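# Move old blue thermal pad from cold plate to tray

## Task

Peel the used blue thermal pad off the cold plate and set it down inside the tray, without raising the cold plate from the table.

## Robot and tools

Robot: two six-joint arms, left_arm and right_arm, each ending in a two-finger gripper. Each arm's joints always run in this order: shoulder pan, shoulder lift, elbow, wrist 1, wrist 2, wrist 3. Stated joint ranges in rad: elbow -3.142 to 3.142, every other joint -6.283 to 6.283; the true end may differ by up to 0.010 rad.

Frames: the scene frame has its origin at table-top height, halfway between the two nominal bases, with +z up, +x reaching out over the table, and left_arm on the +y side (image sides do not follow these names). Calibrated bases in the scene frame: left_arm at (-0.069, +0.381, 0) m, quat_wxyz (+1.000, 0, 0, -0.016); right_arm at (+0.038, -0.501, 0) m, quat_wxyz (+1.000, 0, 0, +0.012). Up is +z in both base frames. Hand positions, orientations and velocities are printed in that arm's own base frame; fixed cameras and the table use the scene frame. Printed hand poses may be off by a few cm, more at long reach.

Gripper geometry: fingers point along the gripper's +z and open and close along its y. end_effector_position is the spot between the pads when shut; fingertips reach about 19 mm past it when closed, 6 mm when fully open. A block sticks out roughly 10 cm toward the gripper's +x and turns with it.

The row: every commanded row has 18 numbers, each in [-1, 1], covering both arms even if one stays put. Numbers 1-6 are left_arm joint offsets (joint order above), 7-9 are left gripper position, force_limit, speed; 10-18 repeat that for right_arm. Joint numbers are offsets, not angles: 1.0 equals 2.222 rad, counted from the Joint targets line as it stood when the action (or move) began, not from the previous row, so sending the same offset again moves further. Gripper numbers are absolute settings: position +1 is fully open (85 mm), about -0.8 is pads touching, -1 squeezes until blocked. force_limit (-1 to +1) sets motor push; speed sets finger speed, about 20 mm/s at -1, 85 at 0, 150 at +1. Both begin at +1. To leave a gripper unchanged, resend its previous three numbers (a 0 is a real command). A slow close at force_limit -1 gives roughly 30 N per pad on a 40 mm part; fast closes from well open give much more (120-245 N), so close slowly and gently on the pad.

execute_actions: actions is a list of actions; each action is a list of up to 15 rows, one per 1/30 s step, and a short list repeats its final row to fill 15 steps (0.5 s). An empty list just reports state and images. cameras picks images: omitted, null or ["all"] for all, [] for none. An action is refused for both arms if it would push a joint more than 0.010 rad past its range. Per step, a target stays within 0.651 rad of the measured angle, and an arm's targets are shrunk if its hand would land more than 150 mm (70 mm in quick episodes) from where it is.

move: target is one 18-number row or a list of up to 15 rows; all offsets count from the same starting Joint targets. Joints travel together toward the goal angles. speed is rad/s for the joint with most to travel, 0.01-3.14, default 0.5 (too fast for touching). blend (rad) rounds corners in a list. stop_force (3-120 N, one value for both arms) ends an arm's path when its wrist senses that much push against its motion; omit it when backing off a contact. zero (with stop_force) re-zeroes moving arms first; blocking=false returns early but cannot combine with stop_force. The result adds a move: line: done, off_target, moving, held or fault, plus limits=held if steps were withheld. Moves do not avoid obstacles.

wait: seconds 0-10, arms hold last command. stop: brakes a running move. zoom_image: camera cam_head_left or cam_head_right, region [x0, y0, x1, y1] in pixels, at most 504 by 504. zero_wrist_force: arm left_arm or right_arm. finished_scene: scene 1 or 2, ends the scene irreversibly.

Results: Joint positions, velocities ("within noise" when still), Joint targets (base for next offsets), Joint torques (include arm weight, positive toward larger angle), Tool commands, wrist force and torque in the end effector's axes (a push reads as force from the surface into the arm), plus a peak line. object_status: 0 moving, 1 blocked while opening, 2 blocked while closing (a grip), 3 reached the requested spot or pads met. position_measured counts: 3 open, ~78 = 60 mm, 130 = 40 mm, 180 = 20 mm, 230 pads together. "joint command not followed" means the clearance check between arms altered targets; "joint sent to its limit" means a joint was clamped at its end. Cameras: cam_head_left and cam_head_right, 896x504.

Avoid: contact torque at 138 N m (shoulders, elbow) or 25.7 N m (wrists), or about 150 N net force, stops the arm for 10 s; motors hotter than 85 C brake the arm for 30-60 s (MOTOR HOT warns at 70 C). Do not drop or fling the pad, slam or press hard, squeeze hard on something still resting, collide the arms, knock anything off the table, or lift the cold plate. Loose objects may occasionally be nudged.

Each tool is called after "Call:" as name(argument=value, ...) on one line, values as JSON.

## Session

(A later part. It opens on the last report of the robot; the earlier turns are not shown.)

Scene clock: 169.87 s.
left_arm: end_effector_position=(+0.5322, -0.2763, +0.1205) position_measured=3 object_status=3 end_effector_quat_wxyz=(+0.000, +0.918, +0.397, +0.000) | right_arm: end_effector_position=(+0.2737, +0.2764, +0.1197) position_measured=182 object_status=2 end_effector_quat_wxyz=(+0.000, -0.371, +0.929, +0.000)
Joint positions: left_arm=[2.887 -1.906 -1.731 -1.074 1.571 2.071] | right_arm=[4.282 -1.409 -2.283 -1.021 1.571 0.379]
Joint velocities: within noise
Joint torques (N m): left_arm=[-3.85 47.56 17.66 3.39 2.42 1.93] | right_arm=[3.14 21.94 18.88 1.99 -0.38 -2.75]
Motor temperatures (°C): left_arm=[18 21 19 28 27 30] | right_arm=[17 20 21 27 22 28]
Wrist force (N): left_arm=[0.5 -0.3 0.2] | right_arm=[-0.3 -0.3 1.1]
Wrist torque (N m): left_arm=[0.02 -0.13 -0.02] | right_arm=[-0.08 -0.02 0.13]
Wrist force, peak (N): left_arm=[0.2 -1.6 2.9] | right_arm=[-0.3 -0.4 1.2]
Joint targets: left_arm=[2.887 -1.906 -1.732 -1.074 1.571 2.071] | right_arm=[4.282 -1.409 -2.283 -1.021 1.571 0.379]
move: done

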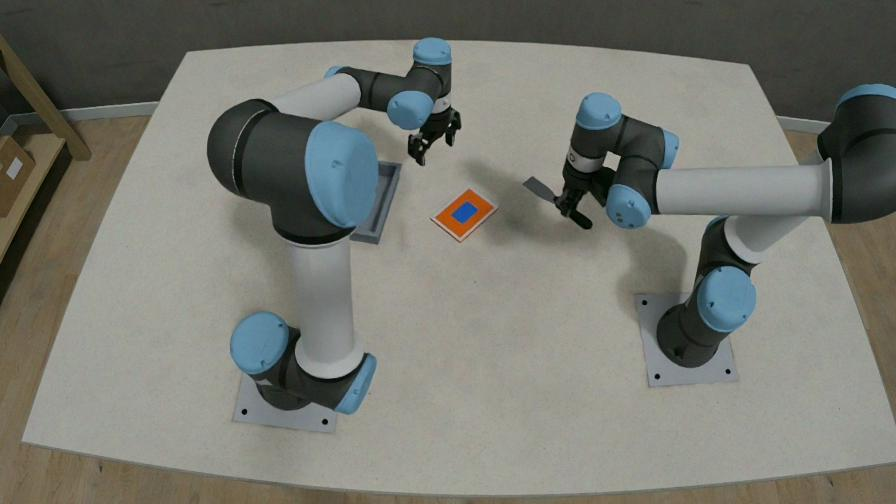

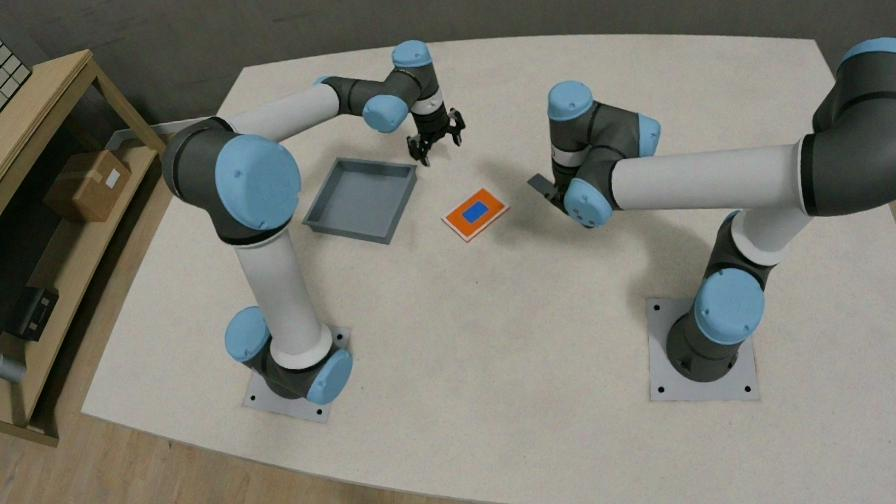

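Call:
move(target=[-0.0139,-0.0213,-0.0966,0.1177,0,-0.0145,1,1,1,0.0650,-0.1497,0.1102,-0.0421,0.0468,0.0607,-1,0.2,-1], speed=0.4)

Call:
zoom_image(camera="cam_head_left", region=[390, 130, 560, 270])

Call:
zoom_image(camera="cam_head_right", region=[390, 130, 560, 270])

Scene clock: 202.63 s.
left_arm: end_effector_position=(+0.4837, -0.2809, +0.0304) position_measured=3 object_status=3 end_effector_quat_wxyz=(+0.000, +0.918, +0.397, +0.000) | right_arm: end_effector_position=(+0.2263, +0.3910, +0.0782) position_measured=182 object_status=2 end_effector_quat_wxyz=(-0.097, -0.369, +0.923, -0.039)
Joint positions: left_arm=[2.856 -1.953 -1.946 -0.813 1.571 2.039] | right_arm=[4.426 -1.742 -2.038 -1.115 1.674 0.514]
Joint velocities: within noise
Joint torques (N m): left_arm=[-13.4 28.94 13.38 5.13 1 -1.93] | right_arm=[6.15 17.55 32.35 -0.68 2.66 2.88]
Motor temperatures (°C): left_arm=[18 21 19 28 27 30] | right_arm=[17 20 21 27 22 28]
Wrist force (N): left_arm=[0.4 -0.4 0.4] | right_arm=[-0.3 0.0 0.9]
Wrist torque (N m): left_arm=[0.00 -0.13 -0.03] | right_arm=[-0.02 0.00 0.08]
Wrist force, peak (N): left_arm=[0.2 -0.8 1.3] | right_arm=[-1.0 0.9 0.9]
Joint targets: left_arm=[2.856 -1.953 -1.946 -0.813 1.571 2.039] | right_arm=[4.426 -1.742 -2.038 -1.115 1.675 0.514]
move: done

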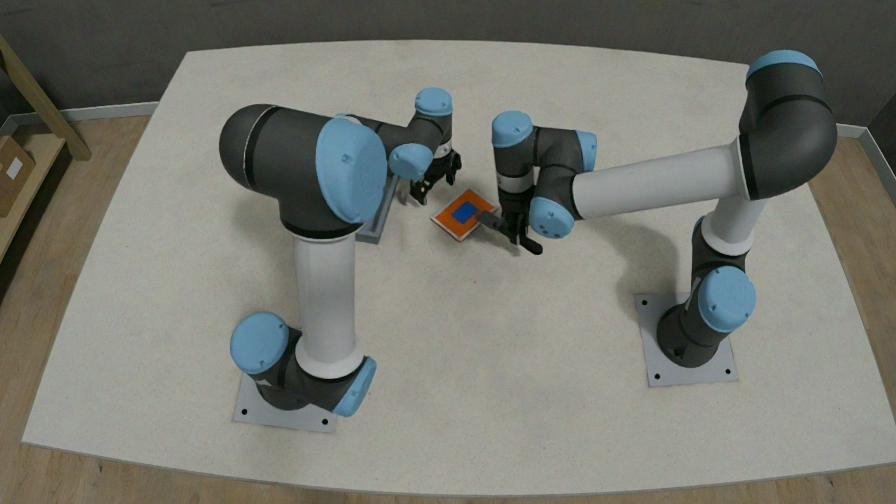

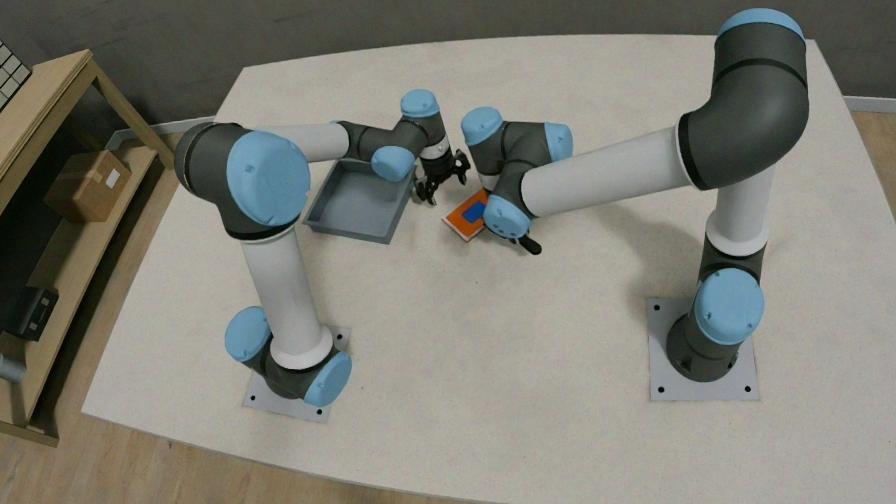

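Scaled by 2.965 from the camera's 896x504 image, which has a finer 1280x720 frame.

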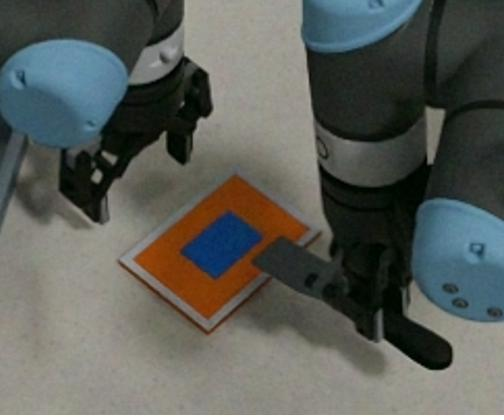

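Scaled by 2.965 from the camera's 896x504 image, which has a finer 1280x720 frame.

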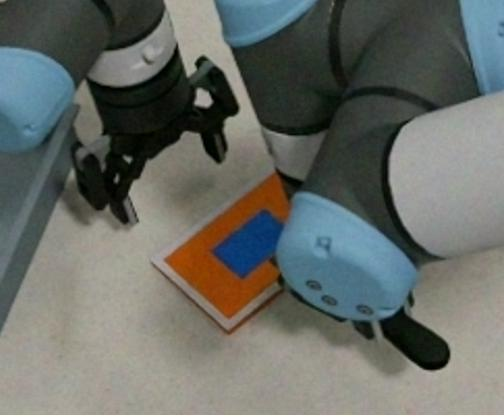

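Call:
move(target=[[-0.0167,-0.0149,0.0071,0.0076,0,-0.0169,1,1,1,0,0,0,0,0,0,-1,0.2,-1],[-0.0167,-0.0311,0.0010,0.0299,0,-0.0169,1,1,1,0,0,0,0,0,0,-1,0.2,-1]], speed=[0.15,0.025], stop_force=4)

Call:
zoom_image(camera="cam_head_left", region=[390, 130, 560, 270])

Call:
zoom_image(camera="cam_head_right", region=[390, 130, 560, 270])

Scene clock: 220.47 s.
left_arm: end_effector_position=(+0.4806, -0.3012, +0.0052) position_measured=3 object_status=3 end_effector_quat_wxyz=(+0.000, +0.918, +0.398, +0.000) | right_arm: end_effector_position=(+0.2263, +0.3912, +0.0781) position_measured=182 object_status=2 end_effector_quat_wxyz=(-0.097, -0.369, +0.923, -0.039)
Joint positions: left_arm=[2.819 -2.013 -1.941 -0.759 1.571 2.001] | right_arm=[4.426 -1.742 -2.038 -1.115 1.675 0.514]
Joint velocities: within noise
Joint torques (N m): left_arm=[-8.89 48.42 23.05 1.59 -0.01 -0.39] | right_arm=[3.06 19.05 13.52 1.84 2.03 2.88]
Motor temperatures (°C): left_arm=[18 21 19 28 27 30] | right_arm=[17 20 21 27 22 28]
Wrist force (N): left_arm=[0.8 -0.2 0.3] | right_arm=[-0.3 0.0 0.6]
Wrist torque (N m): left_arm=[0.02 -0.17 -0.04] | right_arm=[-0.02 -0.01 0.08]
Wrist force, peak (N): left_arm=[-3.0 -6.8 -28.9] | right_arm=[-0.8 -0.1 0.9]
Joint targets: left_arm=[2.819 -2.013 -1.941 -0.759 1.571 2.001] | right_arm=[4.426 -1.742 -2.038 -1.115 1.675 0.514]
move: contact (left_arm); path passed 1 of 2 targets; left_arm: the wrist 1 is farthest, 0.013 rad from its target

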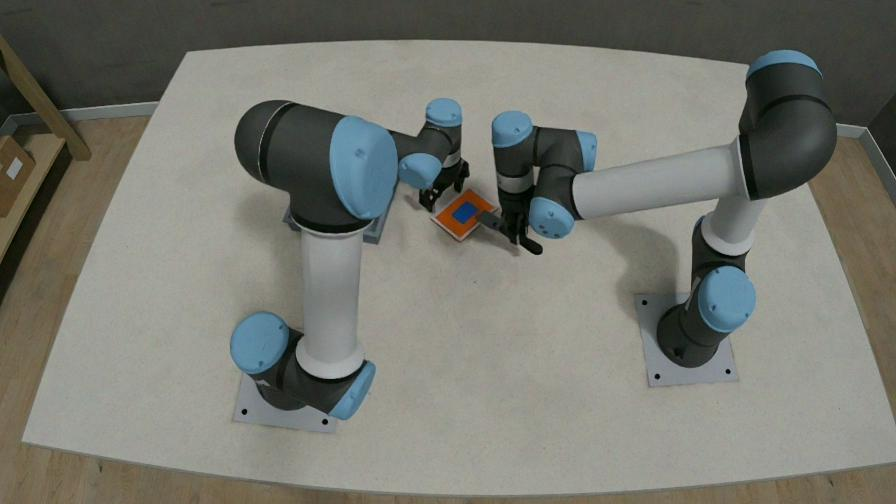

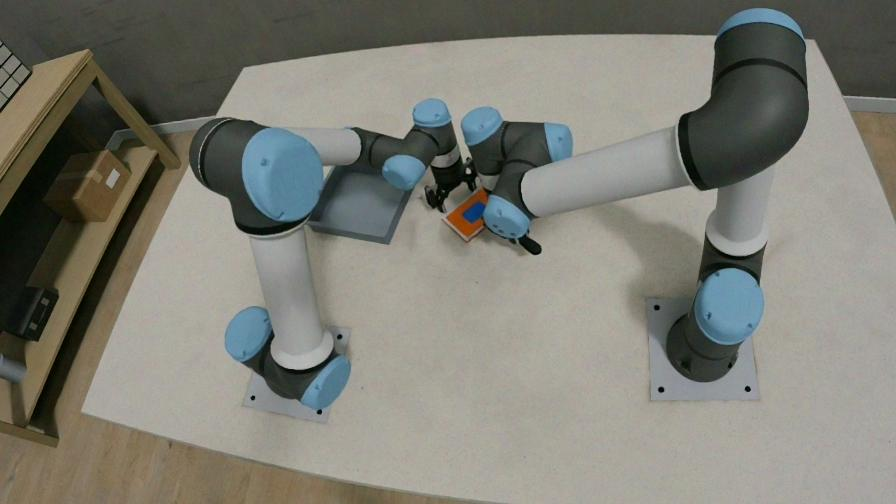

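Scaled by 2.965 from the camera's 896x504 image, which has a finer 1280x720 frame.

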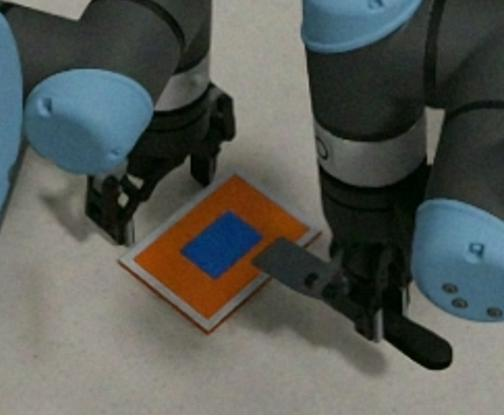

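Scaled by 2.965 from the camera's 896x504 image, which has a finer 1280x720 frame.

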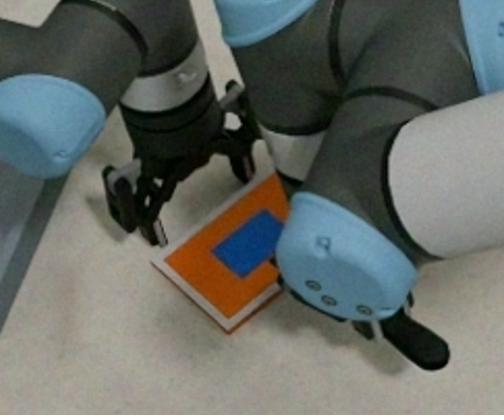

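Call:
move(target=[0,0,0,0,0,0,1,1,1,-0.0102,-0.0396,0.0152,0.0236,-0.0019,-0.0103,-1,0.2,-1], speed=0.08, stop_force=5)

Call:
zoom_image(camera="cam_head_left", region=[420, 160, 530, 260])

Call:
zoom_image(camera="cam_head_right", region=[420, 160, 530, 260])

Scene clock: 234.43 s.
left_arm: end_effector_position=(+0.4806, -0.3012, +0.0052) position_measured=3 object_status=3 end_effector_quat_wxyz=(+0.000, +0.918, +0.398, +0.000) | right_arm: end_effector_position=(+0.2431, +0.4074, +0.0532) position_measured=182 object_status=2 end_effector_quat_wxyz=(-0.097, -0.370, +0.923, -0.039)
Joint positions: left_arm=[2.819 -2.013 -1.941 -0.759 1.571 2.001] | right_arm=[4.404 -1.83 -2.004 -1.062 1.67 0.491]
Joint velocities: within noise
Joint torques (N m): left_arm=[9.04 45.22 12.87 3.46 0.13 1.44] | right_arm=[-6.45 18.67 30.75 5.05 -1.91 -2.85]
Motor temperatures (°C): left_arm=[18 21 19 28 27 30] | right_arm=[17 20 21 27 22 28]
Wrist force (N): left_arm=[0.5 -0.2 0.0] | right_arm=[-0.5 -0.2 0.5]
Wrist torque (N m): left_arm=[0.02 -0.13 -0.03] | right_arm=[-0.05 0.03 0.08]
Wrist force, peak (N): left_arm=[0.7 -0.4 0.7] | right_arm=[-0.6 -0.4 0.8]
Joint targets: left_arm=[2.819 -2.013 -1.941 -0.759 1.571 2.001] | right_arm=[4.404 -1.830 -2.004 -1.062 1.670 0.491]
move: done

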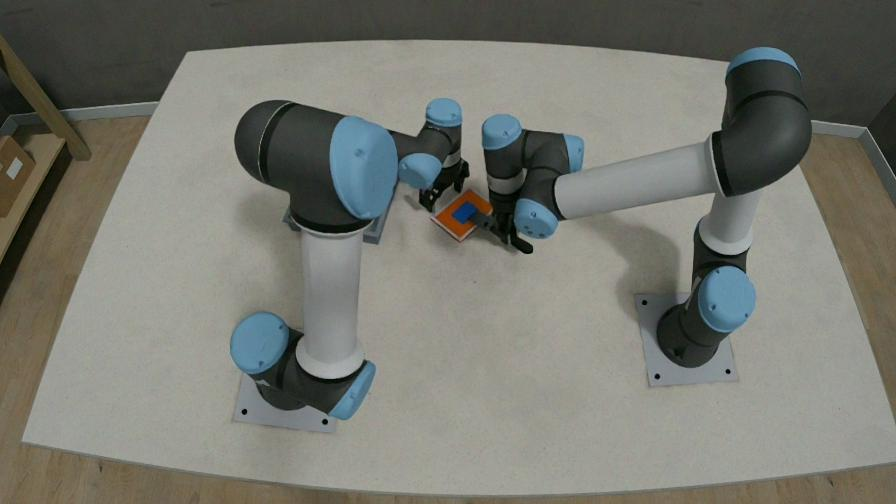

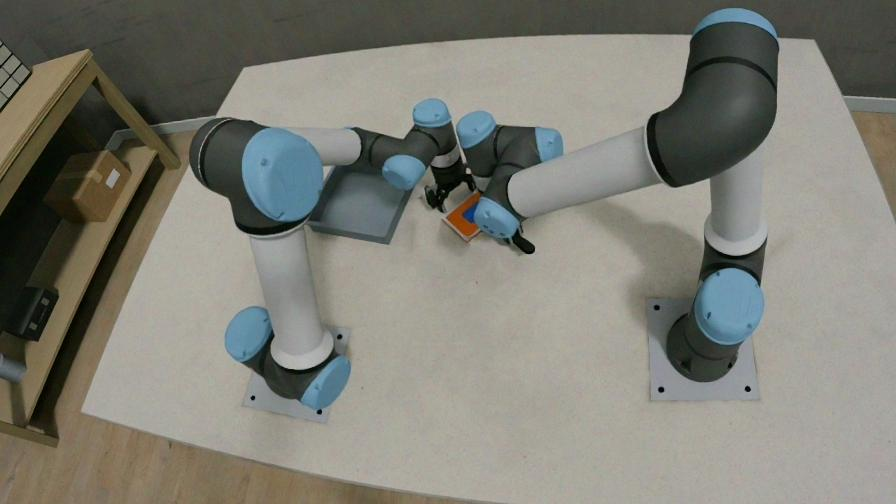

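Scaled by 4.582 from the camera's 896x504 image, which has a finer 1280x720 frame.

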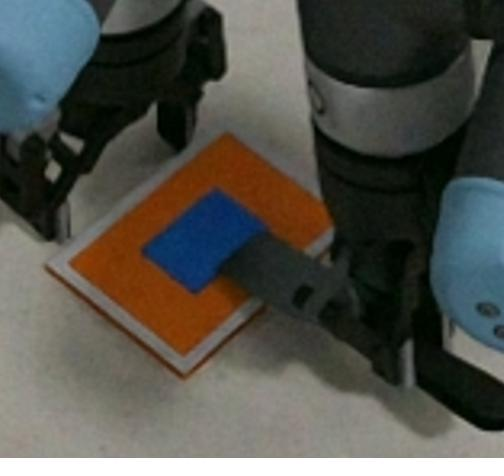

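Scaled by 4.582 from the camera's 896x504 image, which has a finer 1280x720 frame.

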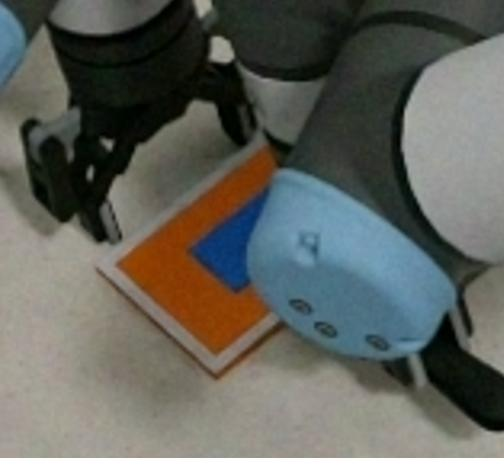

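Call:
move(target=[0,0,0,0,0,0,1,1,1,0,-0.0236,-0.0130,0.0366,0,0,-1,0.2,-1], speed=0.025, stop_force=4)

Call:
zoom_image(camera="cam_head_left", region=[420, 160, 530, 260])

Scene clock: 240.57 s.
left_arm: end_effector_position=(+0.4806, -0.3012, +0.0052) position_measured=3 object_status=3 end_effector_quat_wxyz=(+0.000, +0.918, +0.398, +0.000) | right_arm: end_effector_position=(+0.2431, +0.4077, +0.0427) position_measured=182 object_status=2 end_effector_quat_wxyz=(-0.097, -0.370, +0.923, -0.039)
Joint positions: left_arm=[2.819 -2.013 -1.941 -0.759 1.571 2.001] | right_arm=[4.404 -1.848 -2.014 -1.034 1.67 0.491]
Joint velocities: within noise
Joint torques (N m): left_arm=[10.17 42.77 15.31 2.41 0.06 1.39] | right_arm=[-5.96 35.8 28.24 -0.31 -1.79 -2.88]
Motor temperatures (°C): left_arm=[18 21 19 28 27 30] | right_arm=[17 20 21 27 22 28]
Wrist force (N): left_arm=[0.5 -0.2 0.4] | right_arm=[2.7 -0.3 -3.0]
Wrist torque (N m): left_arm=[0.02 -0.12 -0.03] | right_arm=[-0.07 -0.38 0.07]
Wrist force, peak (N): left_arm=[0.9 -0.4 0.4] | right_arm=[2.9 -0.3 -3.3]
Joint targets: left_arm=[2.819 -2.013 -1.941 -0.759 1.571 2.001] | right_arm=[4.404 -1.848 -2.014 -1.034 1.670 0.491]
move: contact (right_arm); right_arm: the wrist 1 is farthest, 0.053 rad from its target

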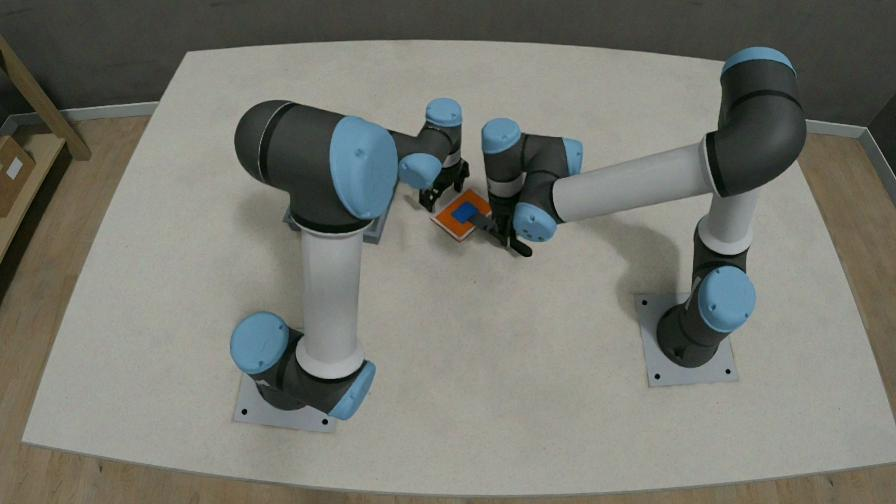

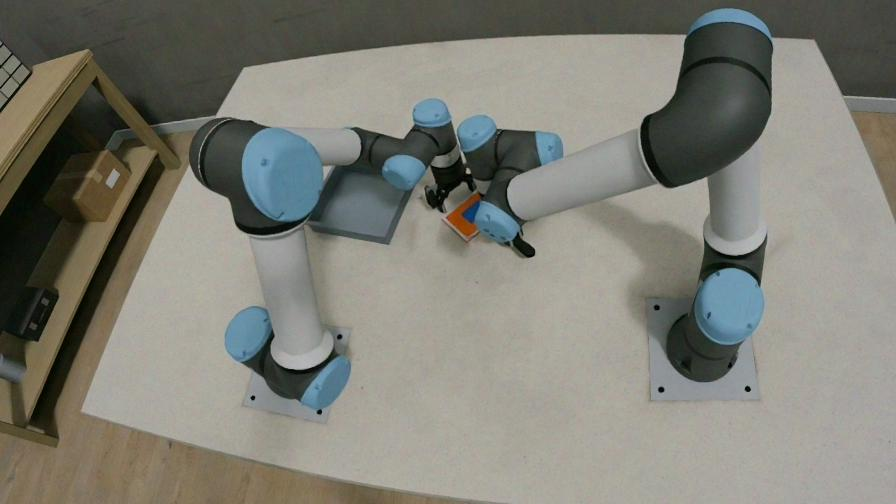

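Scaled by 4.582 from the camera's 896x504 image, which has a finer 1280x720 frame.

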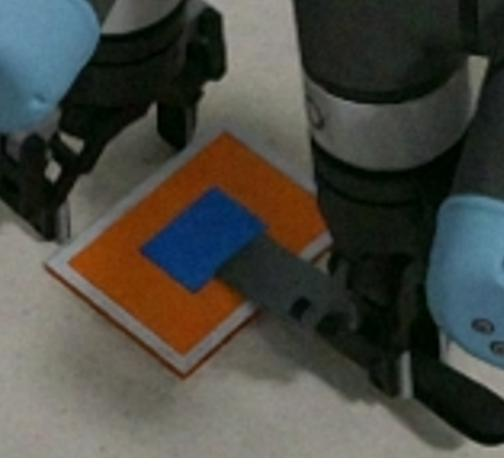

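Call:
move(target=[[0,0,0,0,0,0,1,1,1,0,0.0032,0.0018,-0.0049,0,0,-1,0.2,-1],[0,0,0,0,0,0,1,1,1,0.0027,0.0086,-0.0077,-0.001,0.0009,0.0032,-1,0.2,-1]], speed=0.05, cameras=[])

Call:
move(target=[0,0,0,0,0,0,1,1,1,0,-0.0083,-0.0047,0.0130,0,0,-1,0.2,-1], speed=0.02, stop_force=5)

Call:
zoom_image(camera="cam_head_left", region=[420, 160, 530, 260])

Scene clock: 254.77 s.
left_arm: end_effector_position=(+0.4806, -0.3012, +0.0052) position_measured=3 object_status=3 end_effector_quat_wxyz=(+0.000, +0.918, +0.398, +0.000) | right_arm: end_effector_position=(+0.2381, +0.4024, +0.0455) position_measured=182 object_status=2 end_effector_quat_wxyz=(-0.097, -0.369, +0.924, -0.039)
Joint positions: left_arm=[2.819 -2.013 -1.941 -0.759 1.571 2.001] | right_arm=[4.409 -1.83 -2.031 -1.036 1.672 0.498]
Joint velocities: within noise
Joint torques (N m): left_arm=[9.35 40.71 16.79 0.66 0.29 1.51] | right_arm=[7.26 41.02 9.77 5.01 2.7 3]
Motor temperatures (°C): left_arm=[18 21 19 28 27 30] | right_arm=[17 20 21 27 22 28]
Wrist force (N): left_arm=[0.8 -0.3 0.3] | right_arm=[-0.4 0.0 0.0]
Wrist torque (N m): left_arm=[0.01 -0.17 -0.03] | right_arm=[-0.04 -0.09 0.08]
Wrist force, peak (N): left_arm=[1.0 -0.4 0.2] | right_arm=[2.9 -0.2 -3.2]
Joint targets: left_arm=[2.819 -2.013 -1.941 -0.759 1.571 2.001] | right_arm=[4.410 -1.829 -2.031 -1.036 1.672 0.498]
move: done
No camera images: "cameras" was empty.

Scene clock: 257.07 s.
left_arm: end_effector_position=(+0.4806, -0.3012, +0.0052) position_measured=3 object_status=3 end_effector_quat_wxyz=(+0.000, +0.918, +0.398, +0.000) | right_arm: end_effector_position=(+0.2380, +0.4023, +0.0378) position_measured=182 object_status=2 end_effector_quat_wxyz=(-0.097, -0.369, +0.924, -0.039)
Joint positions: left_arm=[2.819 -2.013 -1.941 -0.759 1.571 2.001] | right_arm=[4.41 -1.843 -2.039 -1.015 1.672 0.498]
Joint velocities: within noise
Joint torques (N m): left_arm=[9.83 41.73 16.22 0.5 0.63 1.32] | right_arm=[5.12 35.32 29.19 -0.33 1.85 3.21]
Motor temperatures (°C): left_arm=[18 21 19 28 27 30] | right_arm=[17 20 21 27 22 28]
Wrist force (N): left_arm=[0.5 -0.1 0.5] | right_arm=[4.5 -0.1 -4.0]
Wrist torque (N m): left_arm=[0.03 -0.13 -0.03] | right_arm=[-0.06 -0.56 0.06]
Wrist force, peak (N): left_arm=[0.7 -0.2 0.6] | right_arm=[4.8 -0.2 -4.3]
Joint targets: left_arm=[2.819 -2.013 -1.941 -0.759 1.571 2.001] | right_arm=[4.410 -1.843 -2.039 -1.015 1.672 0.498]
move: contact (right_arm)

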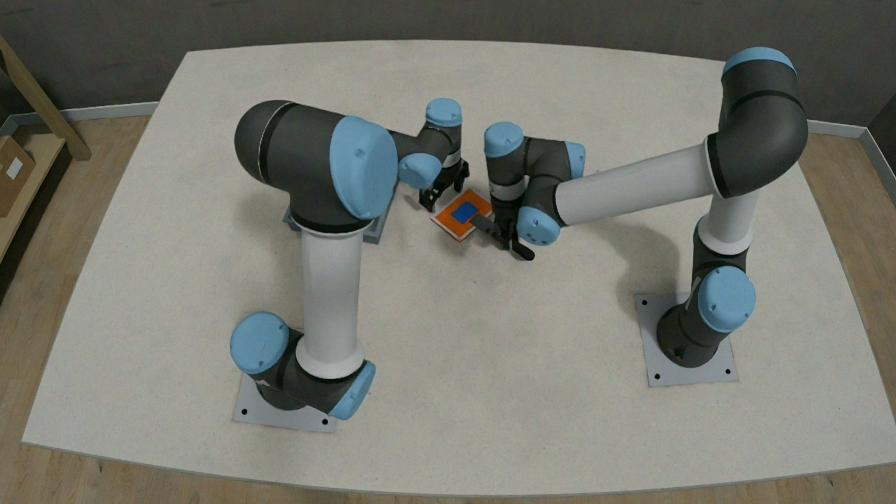

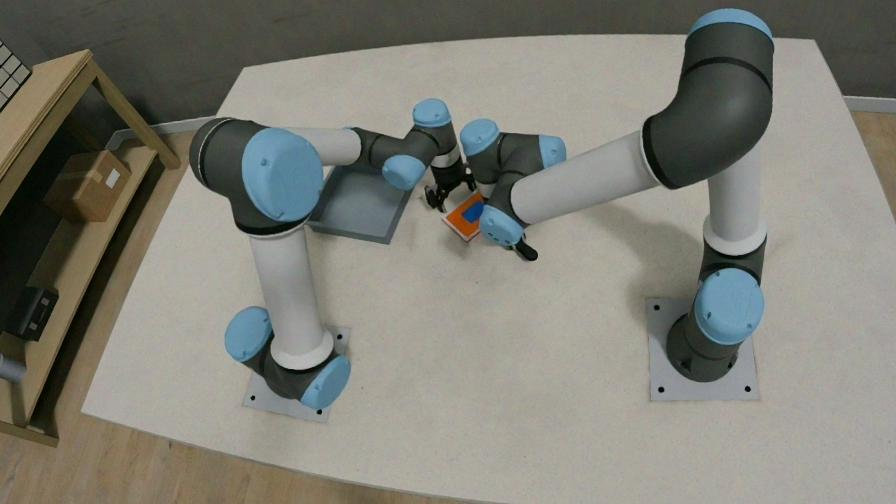

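Scaled by 4.582 from the camera's 896x504 image, which has a finer 1280x720 frame.

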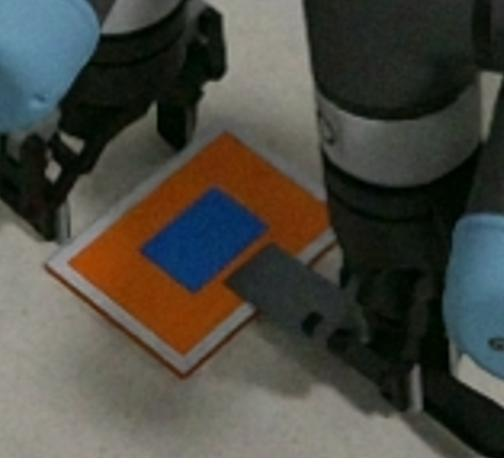

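Call:
move(target=[[0,0,0,0,0,0,1,1,1,-0.0098,-0.0204,0.0293,-0.0095,-0.0018,-0.0093,-1,0.2,-1],[0,0,0,0,0,0,1,1,1,-0.0188,-0.0406,0.0594,-0.0203,-0.0035,-0.0188,-1,0.2,-1]], speed=0.04, blend=0.01, stop_force=35)

Call:
zoom_image(camera="cam_head_left", region=[420, 160, 530, 260])

Call:
zoom_image(camera="cam_head_right", region=[420, 160, 530, 260])

Scene clock: 278.97 s.
left_arm: end_effector_position=(+0.4806, -0.3012, +0.0052) position_measured=3 object_status=3 end_effector_quat_wxyz=(+0.000, +0.918, +0.398, +0.000) | right_arm: end_effector_position=(+0.2721, +0.4348, +0.0378) position_measured=182 object_status=2 end_effector_quat_wxyz=(-0.097, -0.369, +0.923, -0.039)
Joint positions: left_arm=[2.819 -2.013 -1.941 -0.759 1.571 2.001] | right_arm=[4.368 -1.933 -1.907 -1.06 1.665 0.457]
Joint velocities: within noise
Joint torques (N m): left_arm=[-13.13 35.09 18.11 1.21 -8.81 1.54] | right_arm=[-8.92 25.42 41.85 7.32 -5.23 -2.82]
Motor temperatures (°C): left_arm=[18 21 19 28 27 30] | right_arm=[17 20 21 27 22 28]
Wrist force (N): left_arm=[29.3 -0.3 3.6] | right_arm=[31.9 -1.0 0.1]
Wrist torque (N m): left_arm=[0.12 -0.11 -0.33] | right_arm=[-0.12 -0.16 -0.05]
Wrist force, peak (N): left_arm=[29.6 -0.4 3.5] | right_arm=[32.2 -0.7 0.4]
Joint targets: left_arm=[2.819 -2.013 -1.941 -0.759 1.571 2.001] | right_arm=[4.368 -1.933 -1.907 -1.060 1.665 0.457]
move: done

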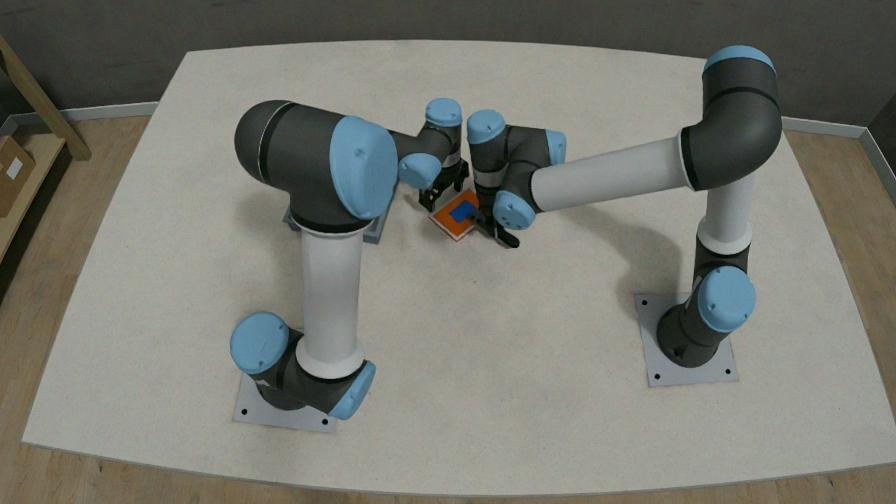

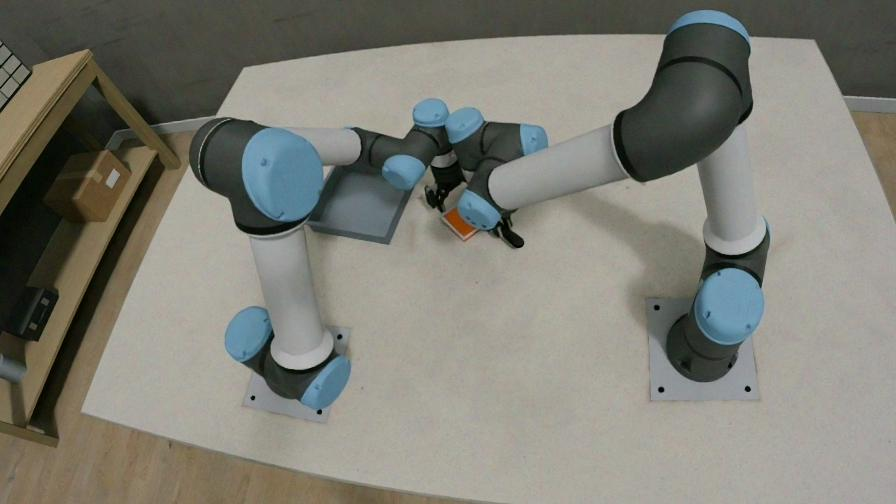

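Scaled by 4.582 from the camera's 896x504 image, which has a finer 1280x720 frame.

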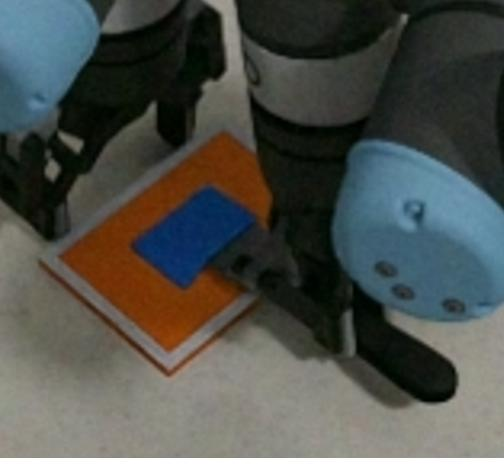

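Scaled by 4.582 from the camera's 896x504 image, which has a finer 1280x720 frame.

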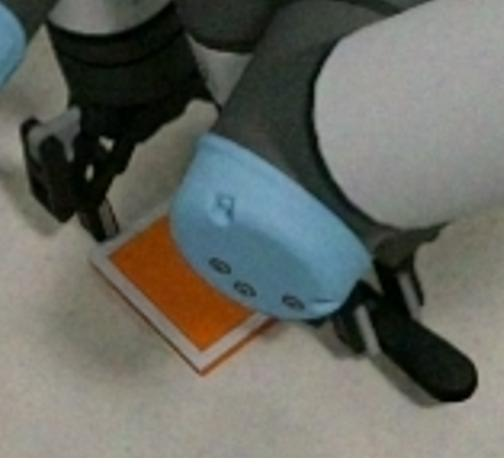

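Call:
move(target=[0,0,0,0,0,0,1,1,1,0,0,0,0,0,0,-0.97,1,-1], speed=0.05, cameras=[])

Scene clock: 303.27 s.
left_arm: end_effector_position=(+0.4806, -0.3012, +0.0052) position_measured=3 object_status=3 end_effector_quat_wxyz=(+0.000, +0.918, +0.398, +0.000) | right_arm: end_effector_position=(+0.2721, +0.4348, +0.0378) position_measured=183 object_status=2 end_effector_quat_wxyz=(-0.097, -0.369, +0.923, -0.039)
Joint positions: left_arm=[2.819 -2.013 -1.941 -0.759 1.571 2.001] | right_arm=[4.368 -1.933 -1.907 -1.06 1.665 0.457]
Joint velocities: within noise
Joint torques (N m): left_arm=[-26.17 30.48 10.3 1.72 -8.79 1.47] | right_arm=[-8.1 27.79 26.97 11.8 -5.31 -1.95]
Motor temperatures (°C): left_arm=[18 21 19 28 27 30] | right_arm=[17 20 21 27 22 28]
Wrist force (N): left_arm=[29.2 -0.2 3.5] | right_arm=[31.9 -0.8 0.1]
Wrist torque (N m): left_arm=[0.11 -0.12 -0.33] | right_arm=[-0.10 -0.15 -0.06]
Wrist force, peak (N): left_arm=[29.7 -0.5 3.8] | right_arm=[32.2 -0.9 0.2]
Joint targets: left_arm=[2.819 -2.013 -1.941 -0.759 1.571 2.001] | right_arm=[4.368 -1.933 -1.907 -1.060 1.665 0.457]
move: done
No camera images: "cameras" was empty.

Call:
move(target=[0,0,0,0,0,0,1,1,1,-0.0038,-0.0086,0.0128,-0.0046,-0.0007,-0.0040,-0.97,1,-1], speed=0.015, stop_force=22)

Call:
zoom_image(camera="cam_head_left", region=[420, 160, 530, 260])

Scene clock: 311.33 s.
left_arm: end_effector_position=(+0.4806, -0.3013, +0.0052) position_measured=3 object_status=3 end_effector_quat_wxyz=(+0.000, +0.918, +0.398, +0.000) | right_arm: end_effector_position=(+0.2795, +0.4415, +0.0376) position_measured=183 object_status=2 end_effector_quat_wxyz=(-0.097, -0.369, +0.923, -0.039)
Joint positions: left_arm=[2.819 -2.013 -1.941 -0.759 1.571 2.001] | right_arm=[4.359 -1.952 -1.878 -1.07 1.663 0.448]
Joint velocities: within noise
Joint torques (N m): left_arm=[2.87 32.63 21.79 1.93 -1.81 1.28] | right_arm=[-6.74 23.64 36.45 3.98 0.83 -2.69]
Motor temperatures (°C): left_arm=[18 21 19 28 27 30] | right_arm=[17 20 21 27 22 28]
Wrist force (N): left_arm=[16.7 -1.1 2.7] | right_arm=[17.8 -1.2 -1.5]
Wrist torque (N m): left_arm=[0.09 -0.15 -0.07] | right_arm=[-0.04 -0.41 -0.01]
Wrist force, peak (N): left_arm=[32.9 -0.6 3.4] | right_arm=[35.1 -1.1 0.1]
Joint targets: left_arm=[2.819 -2.013 -1.941 -0.759 1.571 2.001] | right_arm=[4.359 -1.952 -1.878 -1.070 1.663 0.448]
move: done

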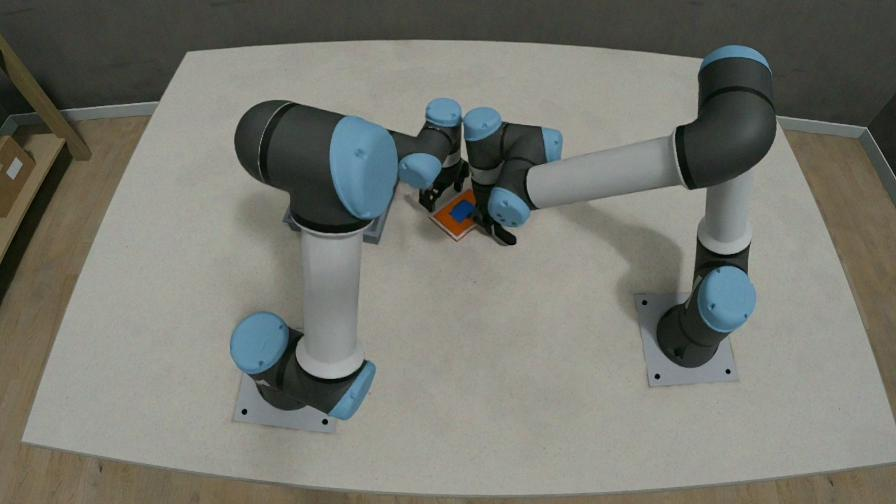

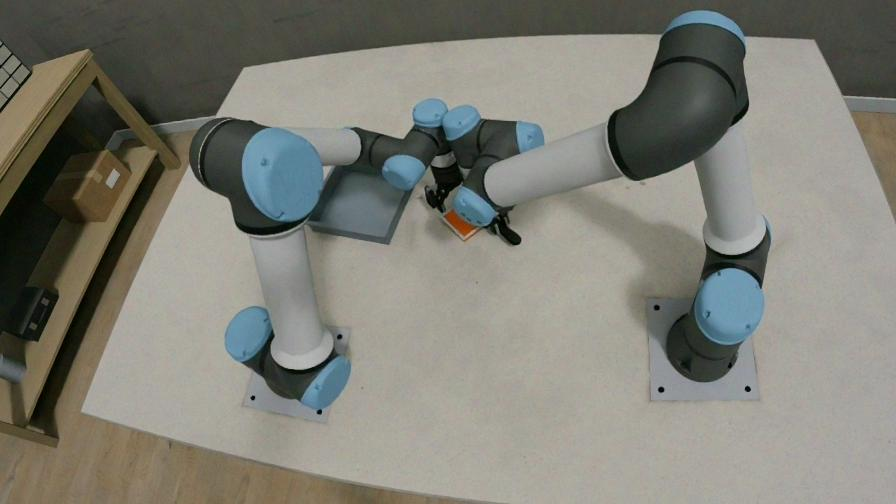

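Scaled by 4.582 from the camera's 896x504 image, which has a finer 1280x720 frame.

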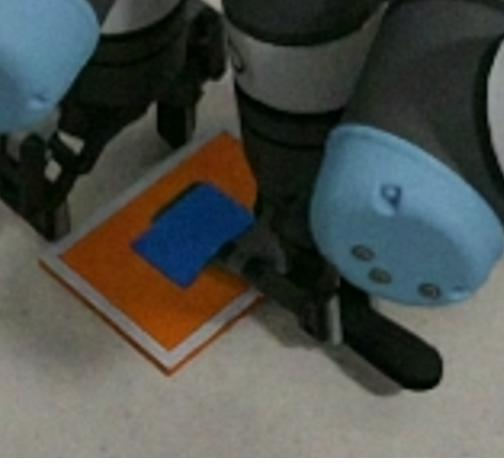

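Call:
zoom_image(camera="cam_head_left", region=[435, 190, 495, 245])

Call:
zoom_image(camera="cam_head_right", region=[435, 190, 495, 245])

Scaled by 8.400 from the camera's 896x504 image, which has a finer 1280x720 frame.

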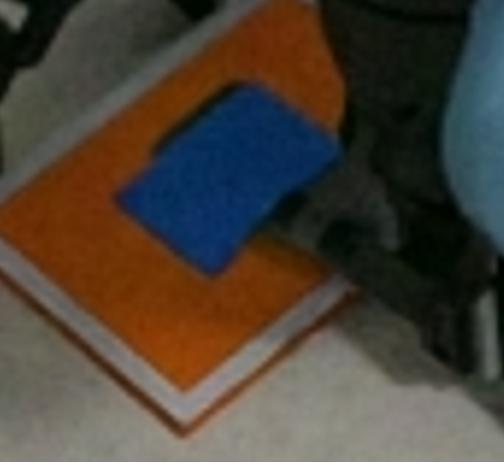

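Scaled by 8.400 from the camera's 896x504 image, which has a finer 1280x720 frame.

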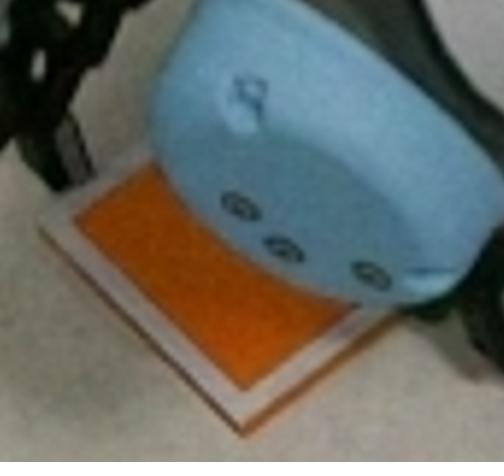

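Call:
move(target=[0,0,0,0,0,0,1,1,1,0,0.0047,0.0026,-0.0073,0,0,-0.97,1,-1], speed=0.02, stop_force=9, cameras=["cam_head_left"])

Call:
zoom_image(camera="cam_head_left", region=[435, 190, 495, 245])

Scene clock: 323.83 s.
left_arm: end_effector_position=(+0.4806, -0.3012, +0.0052) position_measured=3 object_status=3 end_effector_quat_wxyz=(+0.000, +0.918, +0.398, +0.000) | right_arm: end_effector_position=(+0.2794, +0.4413, +0.0442) position_measured=183 object_status=2 end_effector_quat_wxyz=(-0.097, -0.369, +0.923, -0.039)
Joint positions: left_arm=[2.819 -2.013 -1.941 -0.759 1.571 2.001] | right_arm=[4.359 -1.942 -1.873 -1.087 1.663 0.448]
Joint velocities: within noise
Joint torques (N m): left_arm=[2.32 37.09 18.9 1.93 -1.48 1.33] | right_arm=[2.12 42.6 31.45 -0.45 0.29 -2.56]
Motor temperatures (°C): left_arm=[18 21 19 28 27 30] | right_arm=[17 20 21 27 22 28]
Wrist force (N): left_arm=[2.8 0.0 1.1] | right_arm=[1.1 0.2 0.4]
Wrist torque (N m): left_arm=[0.07 -0.13 0.00] | right_arm=[0.03 -0.19 0.00]
Wrist force, peak (N): left_arm=[16.8 -1.0 2.6] | right_arm=[18.2 -1.2 -1.5]
Joint targets: left_arm=[2.819 -2.013 -1.941 -0.759 1.571 2.001] | right_arm=[4.359 -1.942 -1.873 -1.087 1.663 0.448]
move: done
Images, in order (width x height): cam_head_left 896x504.

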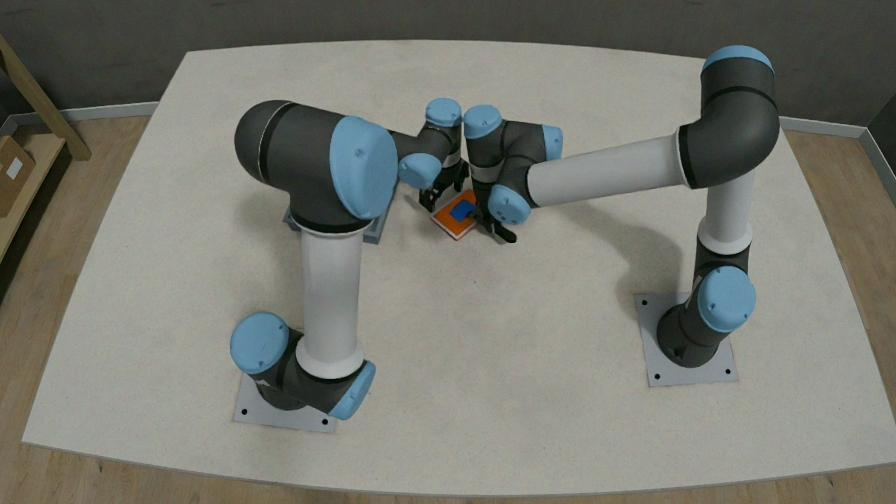

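Scaled by 8.400 from the camera's 896x504 image, which has a finer 1280x720 frame.

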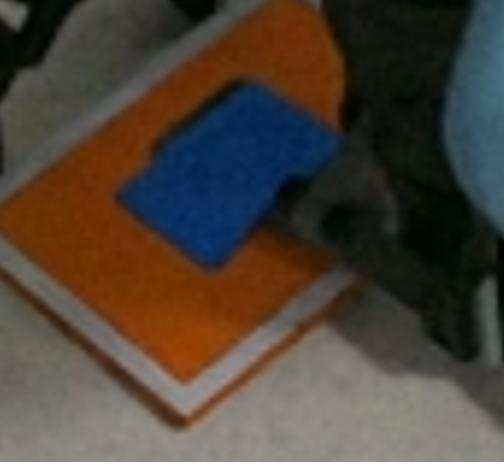

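Call:
zoom_image(camera="cam_head_left", region=[420, 160, 530, 260])

Scaled by 4.582 from the camera's 896x504 image, which has a finer 1280x720 frame.

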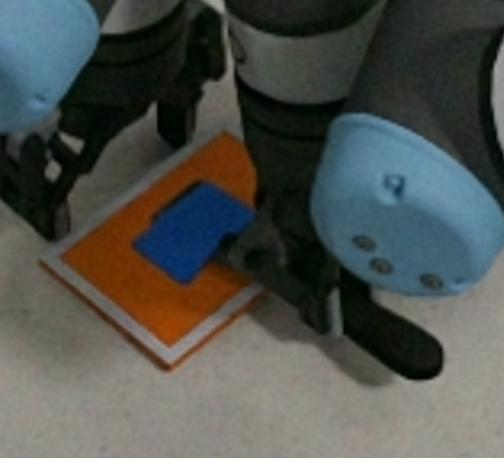

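Call:
move(target=[0,0,0,0,0,0,1,1,1,0,0.0047,0.0026,-0.0073,0,0,-0.97,1,-1], speed=0.02, stop_force=3, cameras=["cam_head_left"])

Call:
zoom_image(camera="cam_head_left", region=[435, 190, 495, 245])

Scene clock: 341.33 s.
left_arm: end_effector_position=(+0.4806, -0.3012, +0.0052) position_measured=3 object_status=3 end_effector_quat_wxyz=(+0.000, +0.918, +0.398, +0.000) | right_arm: end_effector_position=(+0.2794, +0.4411, +0.0508) position_measured=183 object_status=2 end_effector_quat_wxyz=(-0.097, -0.369, +0.923, -0.039)
Joint positions: left_arm=[2.819 -2.013 -1.941 -0.759 1.571 2.001] | right_arm=[4.359 -1.931 -1.867 -1.103 1.663 0.448]
Joint velocities: within noise
Joint torques (N m): left_arm=[2.27 44.98 16.52 2.9 -2.31 1.37] | right_arm=[2.96 44.36 31.76 0.2 -0.32 -2.49]
Motor temperatures (°C): left_arm=[18 21 19 28 27 30] | right_arm=[17 20 21 27 22 28]
Wrist force (N): left_arm=[1.3 -0.2 0.3] | right_arm=[0.0 0.3 3.0]
Wrist torque (N m): left_arm=[0.01 -0.10 -0.04] | right_arm=[0.08 0.23 0.06]
Wrist force, peak (N): left_arm=[3.3 -0.4 1.0] | right_arm=[-0.1 0.1 3.3]
Joint targets: left_arm=[2.819 -2.013 -1.941 -0.759 1.571 2.001] | right_arm=[4.359 -1.931 -1.867 -1.103 1.663 0.448]
move: done
Images, in order (width x height): cam_head_left 896x504.

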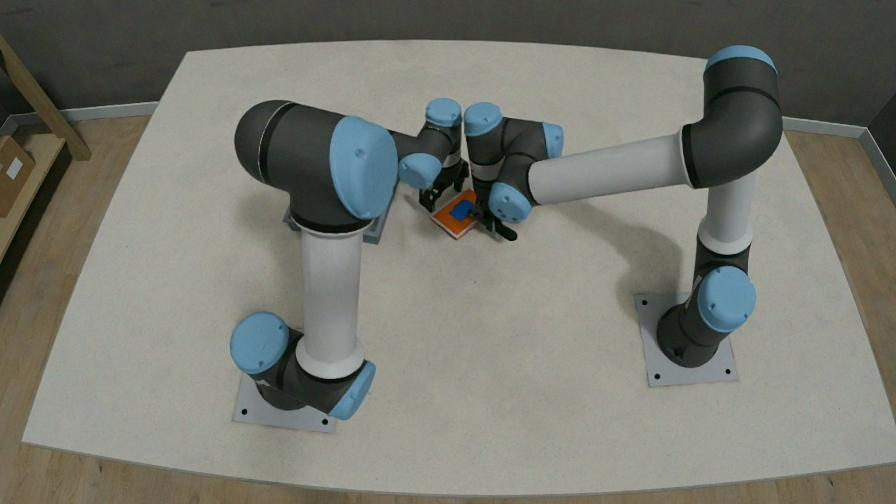

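Scaled by 8.400 from the camera's 896x504 image, which has a finer 1280x720 frame.

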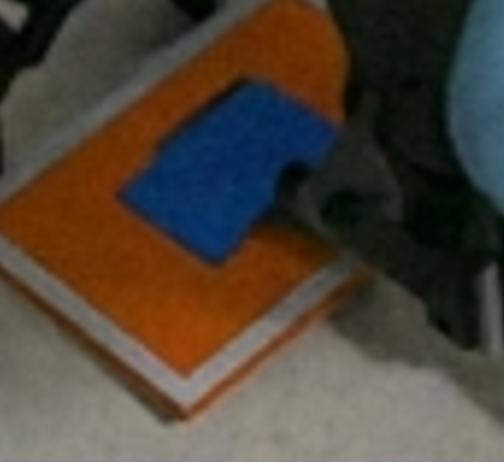

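Call:
move(target=[0,0,0,0,0,0,1,1,1,0,-0.0085,-0.0047,0.0131,0,0,-0.97,1,-1], speed=0.04, cameras=["cam_head_left"])

Call:
zoom_image(camera="cam_head_left", region=[435, 190, 495, 245])

Scene clock: 346.37 s.
left_arm: end_effector_position=(+0.4806, -0.3012, +0.0052) position_measured=3 object_status=3 end_effector_quat_wxyz=(+0.000, +0.918, +0.398, +0.000) | right_arm: end_effector_position=(+0.2794, +0.4414, +0.0390) position_measured=183 object_status=2 end_effector_quat_wxyz=(-0.097, -0.369, +0.923, -0.039)
Joint positions: left_arm=[2.819 -2.013 -1.941 -0.759 1.571 2.001] | right_arm=[4.359 -1.95 -1.877 -1.074 1.663 0.448]
Joint velocities: within noise
Joint torques (N m): left_arm=[3.47 47.29 14.28 2.54 -2.42 1.28] | right_arm=[3.53 26.77 17.06 8.66 -0.45 -2.57]
Motor temperatures (°C): left_arm=[18 21 19 28 27 30] | right_arm=[17 20 21 27 22 28]
Wrist force (N): left_arm=[14.0 -1.4 1.0] | right_arm=[16.6 -0.7 -1.4]
Wrist torque (N m): left_arm=[-0.01 -0.13 -0.05] | right_arm=[0.08 -0.35 0.03]
Wrist force, peak (N): left_arm=[14.0 -1.4 1.0] | right_arm=[16.6 -0.7 -1.4]
Joint targets: left_arm=[2.819 -2.013 -1.941 -0.759 1.571 2.001] | right_arm=[4.359 -1.950 -1.877 -1.074 1.663 0.448]
move: done
Images, in order (width x height): cam_head_left 896x504.

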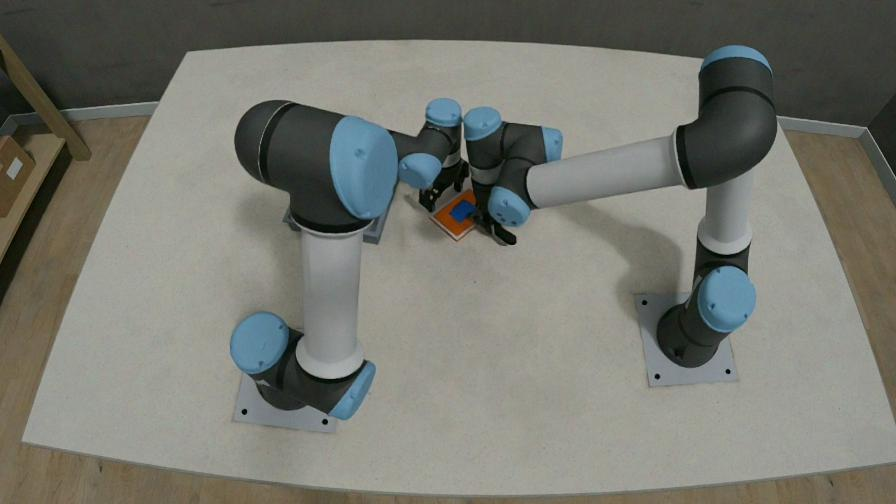

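Scaled by 8.400 from the camera's 896x504 image, which has a finer 1280x720 frame.

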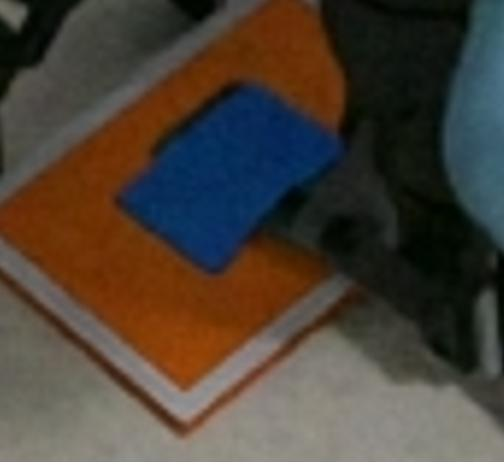

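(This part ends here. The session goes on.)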